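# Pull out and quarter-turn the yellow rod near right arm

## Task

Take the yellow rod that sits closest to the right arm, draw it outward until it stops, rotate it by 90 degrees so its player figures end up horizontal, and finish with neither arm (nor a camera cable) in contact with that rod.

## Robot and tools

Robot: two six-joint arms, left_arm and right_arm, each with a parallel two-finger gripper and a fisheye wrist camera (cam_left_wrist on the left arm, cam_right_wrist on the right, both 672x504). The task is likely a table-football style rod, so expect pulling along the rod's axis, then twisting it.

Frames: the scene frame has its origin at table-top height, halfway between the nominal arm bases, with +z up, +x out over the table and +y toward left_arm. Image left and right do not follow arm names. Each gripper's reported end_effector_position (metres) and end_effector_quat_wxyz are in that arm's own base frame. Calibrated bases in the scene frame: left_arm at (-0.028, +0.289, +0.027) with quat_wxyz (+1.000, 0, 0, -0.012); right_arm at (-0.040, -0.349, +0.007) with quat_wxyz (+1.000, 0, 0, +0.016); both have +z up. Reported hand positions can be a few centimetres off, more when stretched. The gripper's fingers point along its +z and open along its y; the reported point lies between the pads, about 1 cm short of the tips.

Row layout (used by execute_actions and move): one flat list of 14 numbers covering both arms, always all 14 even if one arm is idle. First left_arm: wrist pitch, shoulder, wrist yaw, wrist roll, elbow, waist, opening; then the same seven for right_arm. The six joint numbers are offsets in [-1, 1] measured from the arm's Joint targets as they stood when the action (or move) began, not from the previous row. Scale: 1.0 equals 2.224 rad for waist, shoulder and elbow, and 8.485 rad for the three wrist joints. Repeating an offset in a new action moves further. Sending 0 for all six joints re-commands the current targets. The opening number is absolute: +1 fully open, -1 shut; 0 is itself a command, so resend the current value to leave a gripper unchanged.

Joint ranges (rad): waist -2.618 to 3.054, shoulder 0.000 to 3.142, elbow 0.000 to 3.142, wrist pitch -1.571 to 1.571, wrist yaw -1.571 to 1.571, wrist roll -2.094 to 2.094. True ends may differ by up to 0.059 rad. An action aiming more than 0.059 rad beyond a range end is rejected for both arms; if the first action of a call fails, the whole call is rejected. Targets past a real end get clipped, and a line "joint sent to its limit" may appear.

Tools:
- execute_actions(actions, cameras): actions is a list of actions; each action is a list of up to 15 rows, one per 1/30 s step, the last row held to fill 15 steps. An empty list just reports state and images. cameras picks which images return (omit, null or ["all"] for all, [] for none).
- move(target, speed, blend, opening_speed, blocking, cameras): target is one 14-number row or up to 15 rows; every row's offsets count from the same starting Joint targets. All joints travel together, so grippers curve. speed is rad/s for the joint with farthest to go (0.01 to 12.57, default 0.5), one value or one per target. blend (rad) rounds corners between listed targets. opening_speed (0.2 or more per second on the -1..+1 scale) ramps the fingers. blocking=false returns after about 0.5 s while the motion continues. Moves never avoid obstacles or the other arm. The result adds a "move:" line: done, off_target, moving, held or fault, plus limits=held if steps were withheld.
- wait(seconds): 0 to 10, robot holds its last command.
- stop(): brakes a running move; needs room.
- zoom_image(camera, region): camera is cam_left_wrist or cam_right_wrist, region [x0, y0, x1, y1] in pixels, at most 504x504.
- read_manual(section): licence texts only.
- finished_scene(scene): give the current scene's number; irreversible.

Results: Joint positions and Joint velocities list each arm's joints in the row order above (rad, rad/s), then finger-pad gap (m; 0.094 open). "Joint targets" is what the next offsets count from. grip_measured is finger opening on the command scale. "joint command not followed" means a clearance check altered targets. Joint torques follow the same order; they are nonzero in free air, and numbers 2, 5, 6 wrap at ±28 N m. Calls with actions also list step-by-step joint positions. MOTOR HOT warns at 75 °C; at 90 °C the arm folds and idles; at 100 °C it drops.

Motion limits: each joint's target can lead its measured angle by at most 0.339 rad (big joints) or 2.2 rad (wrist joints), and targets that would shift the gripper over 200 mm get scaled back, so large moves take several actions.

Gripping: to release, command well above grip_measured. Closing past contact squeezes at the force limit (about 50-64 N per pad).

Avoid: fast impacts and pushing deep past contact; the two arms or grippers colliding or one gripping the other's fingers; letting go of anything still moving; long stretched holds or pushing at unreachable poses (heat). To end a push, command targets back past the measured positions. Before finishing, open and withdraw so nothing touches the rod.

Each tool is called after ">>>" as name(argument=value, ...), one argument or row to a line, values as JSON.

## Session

>>> execute_actions(
  actions=[],
)

Scene clock: 0.00 s.
left_arm: end_effector_position=(+0.4127, +0.0165, +0.1264) grip_measured=+1.000 end_effector_quat_wxyz=(+0.618, -0.002, +0.786, +0.007) | right_arm: end_effector_position=(+0.3903, -0.0463, +0.1052) grip_measured=+1.000 end_effector_quat_wxyz=(+0.587, +0.098, +0.798, -0.097)
Joint names: [wrist pitch, shoulder, wrist yaw, wrist roll, elbow, waist]
Joint positions: left_arm=[0.901 1.55 0.039 0.018 0.411 0.054 0.094] | right_arm=[0.871 1.537 0.276 0.046 0.357 0.003 0.094]
Joint velocities: within noise
Joint torques (N m): no reading
Heat: left arm: 39 °C; right arm: 39 °C.
Joint targets: left_arm=[0.889 1.548 0.039 0.019 0.413 0.054] | right_arm=[0.861 1.534 0.277 0.048 0.360 0.003]
Tool commands: left_gripper/opening=+1.0 right_gripper/opening=+1.0
camera_calibration:
cam_left_wrist: T_world_to_cam=[[-0.0177666, -0.985889, 0.166453, -0.00796993], [-0.580802, -0.125334, -0.804339, 0.378982], [0.813851, -0.110967, -0.570379, -0.140833], [0, 0, 0, 1]] pos_world=[0.334589, 0.0240143, 0.225829]
cam_right_wrist: T_world_to_cam=[[-0.259, -0.939853, 0.222701, 0.0247898], [-0.669431, 0.00846419, -0.742826, 0.372487], [0.696262, -0.341475, -0.631359, -0.103415], [0, 0, 0, 1]] pos_world=[0.327779, -0.0151678, 0.20588]

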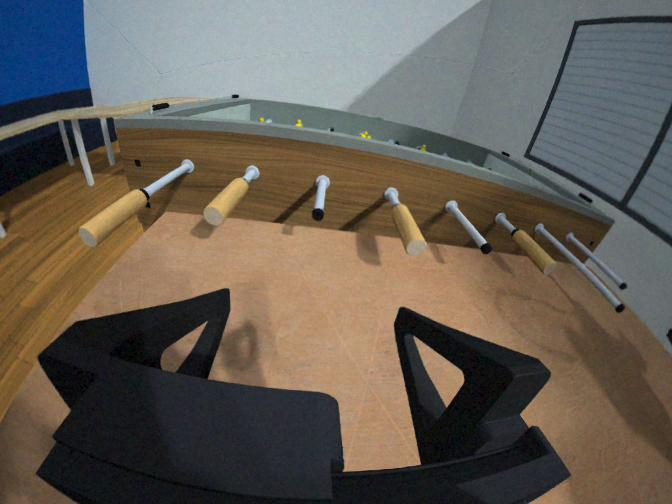

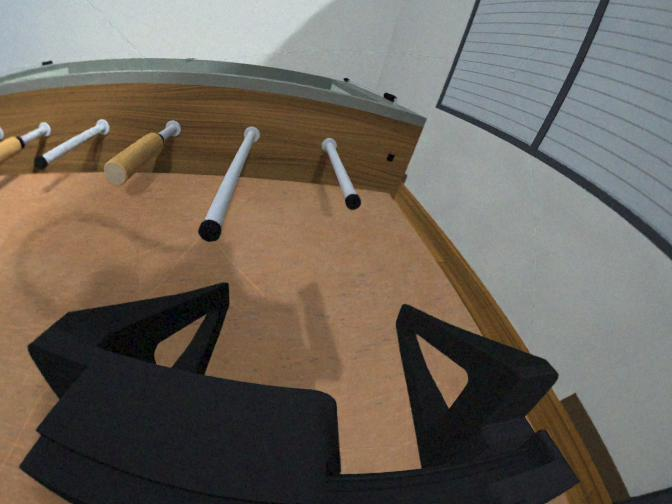

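>>> move(
  target=[0,0,0,0,0,0,1,-0.011,0.4051,0.0161,-0.0057,0.5877,0.1524,0.7],
  speed=0.9,
  cameras=["cam_right_wrist"],
)

>>> zoom_image(
  camera="cam_right_wrist",
  region=[220, 120, 420, 240],
)

Scene clock: 32.00 s.
left_arm: end_effector_position=(+0.4127, +0.0165, +0.1264) grip_measured=+1.000 end_effector_quat_wxyz=(+0.618, -0.002, +0.786, +0.007) | right_arm: end_effector_position=(+0.6522, +0.1591, +0.1672) grip_measured=+0.703 end_effector_quat_wxyz=(+0.708, +0.025, +0.706, -0.023)
Joint names: [wrist pitch, shoulder, wrist yaw, wrist roll, elbow, waist]
Joint positions: left_arm=[0.901 1.55 0.039 0.018 0.411 0.054 0.094] | right_arm=[0.776 2.412 0.412 0.001 1.639 0.344 0.08]
Joint torques (N m): left_arm=[1.86 -6.78 0.01 0.01 5.65 -0.08] | right_arm=[1.6 -10.93 0.01 -0.02 8.76 -0.17]
Heat: left arm: 39 °C; right arm: 40 °C.
Joint targets: left_arm=[0.889 1.548 0.039 0.019 0.413 0.054] | right_arm=[0.768 2.435 0.414 -0.001 1.667 0.342]
move: done
camera_calibration:
cam_right_wrist: T_world_to_cam=[[-0.11616, -0.977588, 0.175582, 0.192683], [-0.405222, -0.114752, -0.906988, 0.466845], [0.906809, -0.176505, -0.38281, -0.381618], [0, 0, 0, 1]] pos_world=[0.557612, 0.174578, 0.243504]
Images, in order (width x height): cam_right_wrist 672x504.

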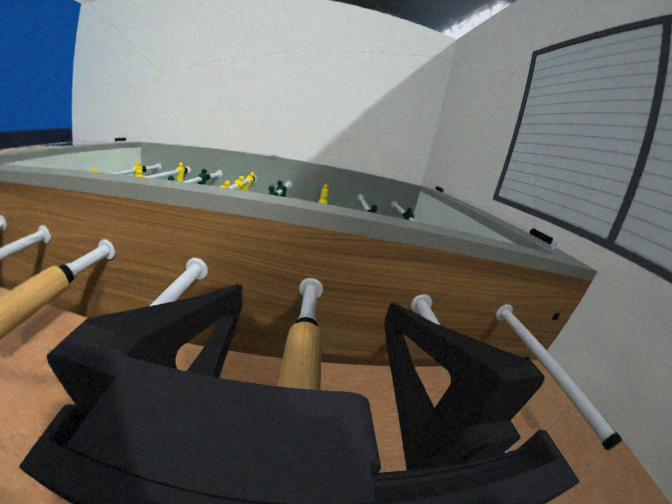

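Scaled by 2.520 from the camera's 672x504 image, which has a finer 960x720 frame.

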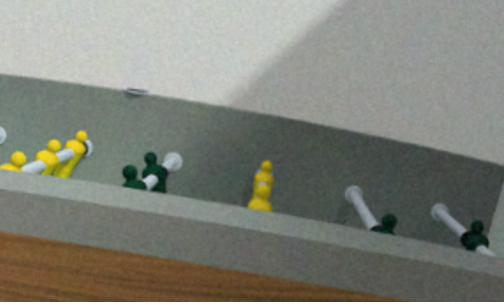

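>>> move(
  target=[0,0,0,0,0,0,1,0.0258,0.103,0,0,0,0,0.5],
  speed=0.3,
  cameras=["cam_right_wrist"],
)

Scene clock: 41.40 s.
left_arm: end_effector_position=(+0.4127, +0.0165, +0.1264) grip_measured=+1.000 end_effector_quat_wxyz=(+0.618, -0.002, +0.786, +0.007) | right_arm: end_effector_position=(+0.6534, +0.1594, +0.0661) grip_measured=+0.502 end_effector_quat_wxyz=(+0.700, +0.022, +0.713, -0.027)
Joint names: [wrist pitch, shoulder, wrist yaw, wrist roll, elbow, waist]
Joint positions: left_arm=[0.901 1.55 0.039 0.018 0.411 0.054 0.094] | right_arm=[0.978 2.645 0.413 0.001 1.647 0.344 0.071]
Joint torques (N m): left_arm=[1.85 -6.83 -0.01 0 5.64 -0.02] | right_arm=[1.8 -11.75 0.05 -0.01 7.36 -0.17]
Heat: left arm: 39 °C; right arm: 41 °C.
Joint targets: left_arm=[0.889 1.548 0.039 0.019 0.413 0.054] | right_arm=[0.986 2.664 0.414 -0.001 1.667 0.342]
move: done
camera_calibration:
cam_right_wrist: T_world_to_cam=[[-0.113387, -0.975991, 0.18597, 0.207977], [-0.424833, -0.121576, -0.897071, 0.388998], [0.898143, -0.180722, -0.400848, -0.41377], [0, 0, 0, 1]] pos_world=[0.560466, 0.175499, 0.144423]
Images, in order (width x height): cam_right_wrist 672x504.

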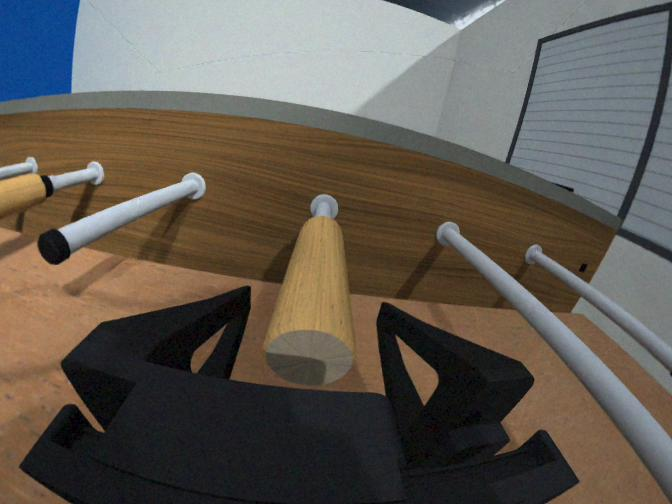

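>>> move(
  target=[
    [0,0,0,0,0,0,1,0,0,0,0,0,0,-0.6],
    [0,0,0,0,0,0,1,0,0,0,-0.194,0,0,-0.6],
  ],
  opening_speed=0.8,
  speed=0.7,
  cameras=["cam_right_wrist"],
)

Scene clock: 56.27 s.
left_arm: end_effector_position=(+0.4127, +0.0165, +0.1264) grip_measured=+1.000 end_effector_quat_wxyz=(+0.618, -0.002, +0.786, +0.007) | right_arm: end_effector_position=(+0.6530, +0.1537, +0.0742) grip_measured=-0.310 end_effector_quat_wxyz=(+0.464, -0.484, +0.509, -0.540)
Joint names: [wrist pitch, shoulder, wrist yaw, wrist roll, elbow, waist]
Joint positions: left_arm=[0.901 1.55 0.039 0.018 0.411 0.054 0.094] | right_arm=[1.013 2.645 0.445 -1.629 1.647 0.344 0.032]
Joint torques (N m): left_arm=[1.86 -6.8 -0.01 0.01 5.67 -0.08] | right_arm=[1.43 -11.74 -0.3 -0.17 7.35 -0.18]
Heat: left arm: 39 °C; right arm: 44 °C.
Joint targets: left_arm=[0.889 1.548 0.039 0.019 0.413 0.054] | right_arm=[0.986 2.664 0.414 -1.647 1.667 0.342]
move: done
camera_calibration:
cam_right_wrist: T_world_to_cam=[[-0.0386504, 0.233635, 0.971556, -0.0920282], [-0.489377, -0.852127, 0.185447, 0.469536], [0.871216, -0.468289, 0.147271, -0.389997], [0, 0, 0, 1]] pos_world=[0.565994, 0.238974, 0.0597715]
Images, in order (width x height): cam_right_wrist 672x504.

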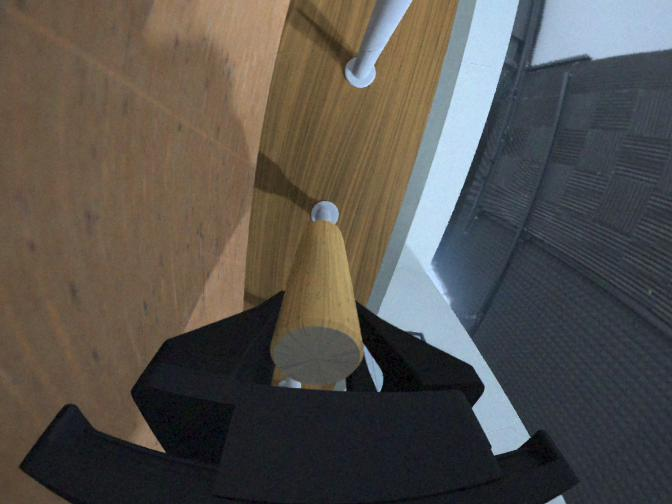

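>>> move(
  target=[
    [0,0,0,0,0,0,1,0,0,0,0,0,0,-0.05],
    [0,0,0,0,0,0,1,0,0,0.0141,0,0,0.054,-0.05],
    [0,0,0,0,0,0,1,-0.0424,-0.1623,0.0141,0,0,0.054,-0.05],
    [0,0,0,0,0,0,1,-0.0424,-0.1623,0,0.194,0,0,0.8],
  ],
  speed=[0.3,0.3,0.5,1.2],
  opening_speed=1.0,
  cameras=["cam_right_wrist"],
)

>>> zoom_image(
  camera="cam_right_wrist",
  region=[220, 140, 420, 260],
)

Scene clock: 73.80 s.
left_arm: end_effector_position=(+0.4127, +0.0165, +0.1264) grip_measured=+1.000 end_effector_quat_wxyz=(+0.618, -0.002, +0.786, +0.007) | right_arm: end_effector_position=(+0.6464, +0.1567, +0.2028) grip_measured=+0.797 end_effector_quat_wxyz=(+0.697, +0.019, +0.716, -0.038)
Joint names: [wrist pitch, shoulder, wrist yaw, wrist roll, elbow, waist]
Joint positions: left_arm=[0.901 1.55 0.039 0.018 0.411 0.054 0.094] | right_arm=[0.636 2.314 0.428 -0.017 1.65 0.348 0.084]
Joint torques (N m): left_arm=[1.86 -6.78 -0.01 0.02 5.67 -0.06] | right_arm=[1.59 -13.34 -0.11 0.18 8.13 -0.47]
Heat: left arm: 39 °C; right arm: 47 °C.
Joint targets: left_arm=[0.889 1.548 0.039 0.019 0.413 0.054] | right_arm=[0.627 2.303 0.414 -0.001 1.667 0.342]
move: done
camera_calibration:
cam_right_wrist: T_world_to_cam=[[-0.12249, -0.970611, 0.207148, 0.179898], [-0.433724, -0.135383, -0.890817, 0.514806], [0.892681, -0.198962, -0.404394, -0.346015], [0, 0, 0, 1]] pos_world=[0.5542, 0.175464, 0.281406]
Images, in order (width x height): cam_right_wrist 672x504.

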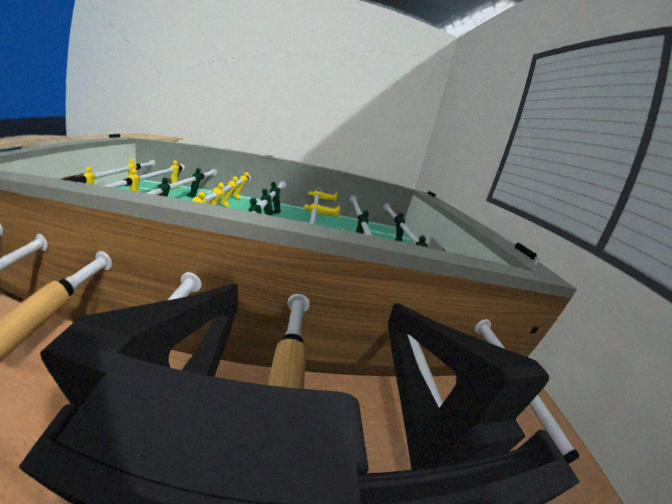

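Scaled by 2.520 from the camera's 672x504 image, which has a finer 960x720 frame.

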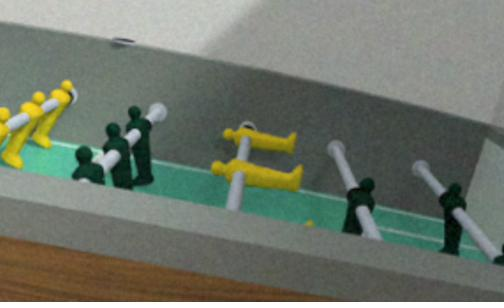

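>>> move(
  target=[
    [0,0,0,0,0,0,1,-0.0917,0.0542,-0.0075,0.0219,0.1832,-0.009,0.7],
    [0,0,0,0,0,0,1,-0.0621,0.1039,-0.0075,0.0219,0.1108,-0.009,0.6],
  ],
  speed=[0.7,0.3],
  cameras=["cam_right_wrist"],
)

Scene clock: 103.90 s.
left_arm: end_effector_position=(+0.4127, +0.0165, +0.1264) grip_measured=+1.000 end_effector_quat_wxyz=(+0.618, -0.002, +0.786, +0.007) | right_arm: end_effector_position=(+0.6632, +0.1616, +0.0754) grip_measured=+0.602 end_effector_quat_wxyz=(+0.526, +0.025, +0.850, -0.024)
Joint names: [wrist pitch, shoulder, wrist yaw, wrist roll, elbow, waist]
Joint positions: left_arm=[0.901 1.55 0.039 0.018 0.411 0.054 0.094] | right_arm=[0.09 2.515 0.359 0.172 1.93 0.329 0.075]
Joint torques (N m): left_arm=[1.86 -6.79 0 0.02 5.64 -0.03] | right_arm=[1.69 -12.19 0.06 0.15 5.76 -0.64]
Heat: left arm: 39 °C; right arm: 49 °C.
Joint targets: left_arm=[0.889 1.548 0.039 0.019 0.413 0.054] | right_arm=[0.100 2.535 0.350 0.185 1.913 0.322]
move: done
camera_calibration:
cam_right_wrist: T_world_to_cam=[[-0.0301959, -0.980242, 0.195485, 0.154472], [-0.768547, -0.102275, -0.631565, 0.606493], [0.63908, -0.16931, -0.750274, -0.222126], [0, 0, 0, 1]] pos_world=[0.612739, 0.175841, 0.186188]
Images, in order (width x height): cam_right_wrist 672x504.

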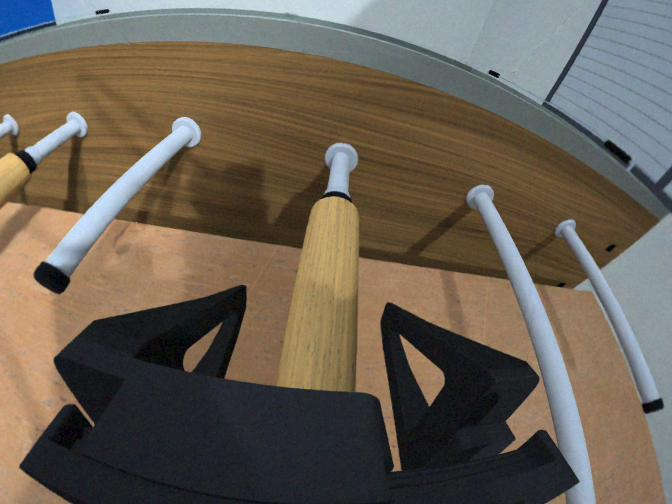

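>>> move(
  target=[
    [0,0,0,0,0,0,1,0,0,0,0,0,0,-0.6],
    [0,0,0,0,0,0,1,-0.0073,-0.1163,0.0018,0.0094,-0.1527,0.0242,-0.6],
    [0,0,0,0,0,0,1,-0.0245,-0.2221,0.0033,0.021,-0.2603,0.0559,-0.6],
  ],
  speed=0.25,
  blend=[0,0.03,0],
  opening_speed=0.8,
  cameras=["cam_right_wrist"],
)

Scene clock: 116.93 s.
left_arm: end_effector_position=(+0.4127, +0.0165, +0.1264) grip_measured=+1.000 end_effector_quat_wxyz=(+0.618, -0.002, +0.786, +0.007) | right_arm: end_effector_position=(+0.5165, +0.1717, +0.0709) grip_measured=-0.303 end_effector_quat_wxyz=(+0.422, +0.039, +0.906, -0.013)
Joint names: [wrist pitch, shoulder, wrist yaw, wrist roll, elbow, waist]
Joint positions: left_arm=[0.901 1.55 0.039 0.018 0.411 0.054 0.094] | right_arm=[-0.053 2.072 0.387 0.363 1.357 0.443 0.033]
Joint torques (N m): left_arm=[1.85 -6.8 -0.02 0.02 5.7 -0.08] | right_arm=[0.91 -13.05 0.11 0.01 4.83 0.32]
Heat: left arm: 39 °C; right arm: 48 °C.
Joint targets: left_arm=[0.889 1.548 0.039 0.019 0.413 0.054] | right_arm=[-0.108 2.040 0.378 0.363 1.335 0.447]
move: off_target (right_arm); right_arm: the wrist pitch is farthest, 0.055 rad from its target
camera_calibration:
cam_right_wrist: T_world_to_cam=[[-0.0034163, -0.987401, 0.158204, 0.150803], [-0.89669, -0.0670041, -0.437558, 0.538365], [0.442645, -0.143355, -0.885164, -0.0234006], [0, 0, 0, 1]] pos_world=[0.49362, 0.181621, 0.190995]
Images, in order (width x height): cam_right_wrist 672x504.

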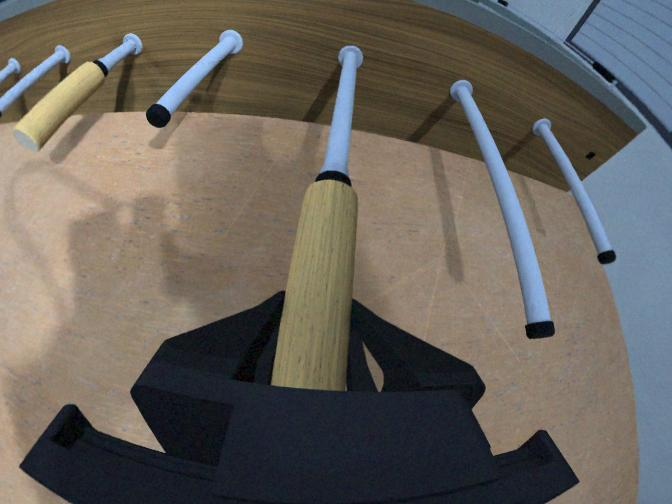

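>>> move(
  target=[0,0,0,0,0,0,1,0.002,-0.05,0.0015,0.003,-0.062,0.016,-0.6],
  speed=0.2,
  cameras=["cam_right_wrist"],
)

Scene clock: 122.13 s.
left_arm: end_effector_position=(+0.4127, +0.0165, +0.1264) grip_measured=+1.000 end_effector_quat_wxyz=(+0.618, -0.002, +0.786, +0.007) | right_arm: end_effector_position=(+0.4908, +0.1765, +0.0719) grip_measured=-0.303 end_effector_quat_wxyz=(+0.424, +0.041, +0.905, +0.005)
Joint names: [wrist pitch, shoulder, wrist yaw, wrist roll, elbow, waist]
Joint positions: left_arm=[0.901 1.55 0.039 0.018 0.411 0.054 0.094] | right_arm=[0 1.991 0.38 0.397 1.231 0.47 0.033]
Joint torques (N m): left_arm=[1.85 -6.79 -0.02 0 5.64 -0.06] | right_arm=[0.61 -14.6 0.32 -0.1 3.82 1.09]
Heat: left arm: 39 °C; right arm: 48 °C.
Joint targets: left_arm=[0.889 1.548 0.039 0.019 0.413 0.054] | right_arm=[-0.091 1.929 0.391 0.389 1.197 0.482]
move: off_target (right_arm); right_arm: the wrist pitch is farthest, 0.091 rad from its target
camera_calibration:
cam_right_wrist: T_world_to_cam=[[0.00655075, -0.992226, 0.124273, 0.153592], [-0.89293, -0.0617478, -0.445941, 0.513858], [0.450149, -0.108046, -0.886393, -0.0203388], [0, 0, 0, 1]] pos_world=[0.466989, 0.18193, 0.192035]
Images, in order (width x height): cam_right_wrist 672x504.

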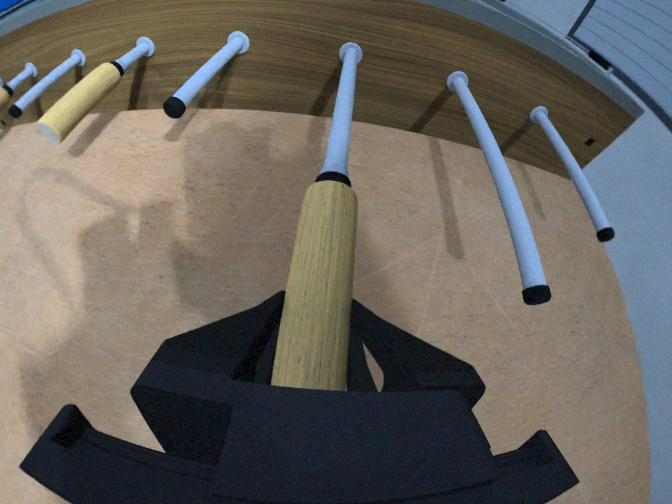

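>>> move(
  target=[0,0,0,0,0,0,1,0.006,-0.04,0.001,0.002,-0.052,0.013,-0.6],
  speed=0.2,
  cameras=[],
)

Scene clock: 127.37 s.
left_arm: end_effector_position=(+0.4127, +0.0165, +0.1264) grip_measured=+1.000 end_effector_quat_wxyz=(+0.618, -0.002, +0.786, +0.007) | right_arm: end_effector_position=(+0.4892, +0.1757, +0.0754) grip_measured=-0.303 end_effector_quat_wxyz=(+0.455, +0.051, +0.889, +0.027)
Joint names: [wrist pitch, shoulder, wrist yaw, wrist roll, elbow, waist]
Joint positions: left_arm=[0.901 1.55 0.039 0.018 0.411 0.054 0.094] | right_arm=[0.144 1.964 0.373 0.402 1.142 0.468 0.033]
Joint torques (N m): left_arm=[1.86 -6.76 0.01 0.02 5.6 -0.05] | right_arm=[-0.11 -19.52 0.47 0.06 1.84 3.84]
Heat: left arm: 39 °C; right arm: 48 °C.
Joint targets: left_arm=[0.889 1.548 0.039 0.019 0.413 0.054] | right_arm=[-0.040 1.840 0.400 0.406 1.081 0.511]
move: off_target (right_arm); right_arm: the wrist pitch is farthest, 0.184 rad from its target
No camera images: "cameras" was empty.

>>> move(
  target=[
    [0,0,0,0,0,0,1,0.0217,0.0535,-0.0032,0,0.0274,-0.018,-0.6],
    [0,0,0,0,0,0,1,0.0217,0.0535,-0.0032,0,0.0274,-0.018,0.5],
    [0,0,0,0,0,0,1,0.0217,-0.083,-0.0032,0,0.0274,-0.018,0.5],
  ],
  speed=0.35,
  opening_speed=1.5,
  cameras=["cam_right_wrist"],
)

>>> zoom_image(
  camera="cam_right_wrist",
  region=[260, 40, 460, 190],
)

Scene clock: 139.13 s.
left_arm: end_effector_position=(+0.4127, +0.0165, +0.1264) grip_measured=+1.000 end_effector_quat_wxyz=(+0.618, -0.002, +0.786, +0.007) | right_arm: end_effector_position=(+0.4816, +0.1720, +0.2232) grip_measured=+0.498 end_effector_quat_wxyz=(+0.564, +0.080, +0.816, +0.099)
Joint names: [wrist pitch, shoulder, wrist yaw, wrist roll, elbow, waist]
Joint positions: left_arm=[0.901 1.55 0.039 0.018 0.411 0.054 0.094] | right_arm=[0.147 1.667 0.365 0.411 1.142 0.466 0.07]
Joint torques (N m): left_arm=[1.86 -6.79 0.02 0.02 5.7 -0.08] | right_arm=[1.65 -8.29 0.21 -0.05 7.01 0.51]
Heat: left arm: 39 °C; right arm: 48 °C.
Joint targets: left_arm=[0.889 1.548 0.039 0.019 0.413 0.054] | right_arm=[0.144 1.656 0.372 0.406 1.142 0.471]
move: done
camera_calibration:
cam_right_wrist: T_world_to_cam=[[-0.00166509, -0.99764, -0.068639, 0.178486], [-0.694059, 0.0505674, -0.71814, 0.518601], [0.719916, 0.0464437, -0.692505, -0.082312], [0, 0, 0, 1]] pos_world=[0.419495, 0.155664, 0.327678]
Images, in order (width x height): cam_right_wrist 672x504.

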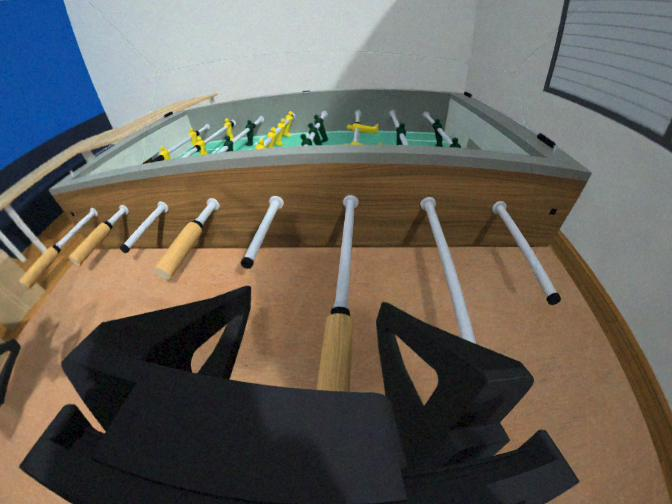

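Scaled by 2.520 from the camera's 672x504 image, which has a finer 960x720 frame.

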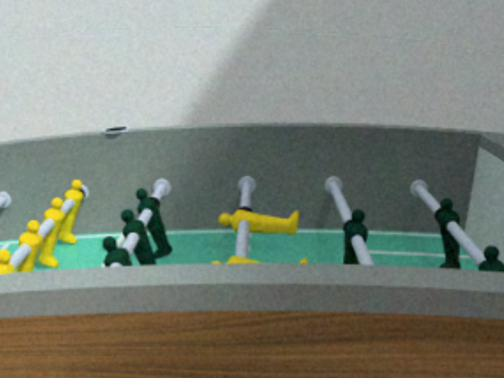

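Flat.

>>> finished_scene(
  scene=3,
)

The scene is finished: the task was done.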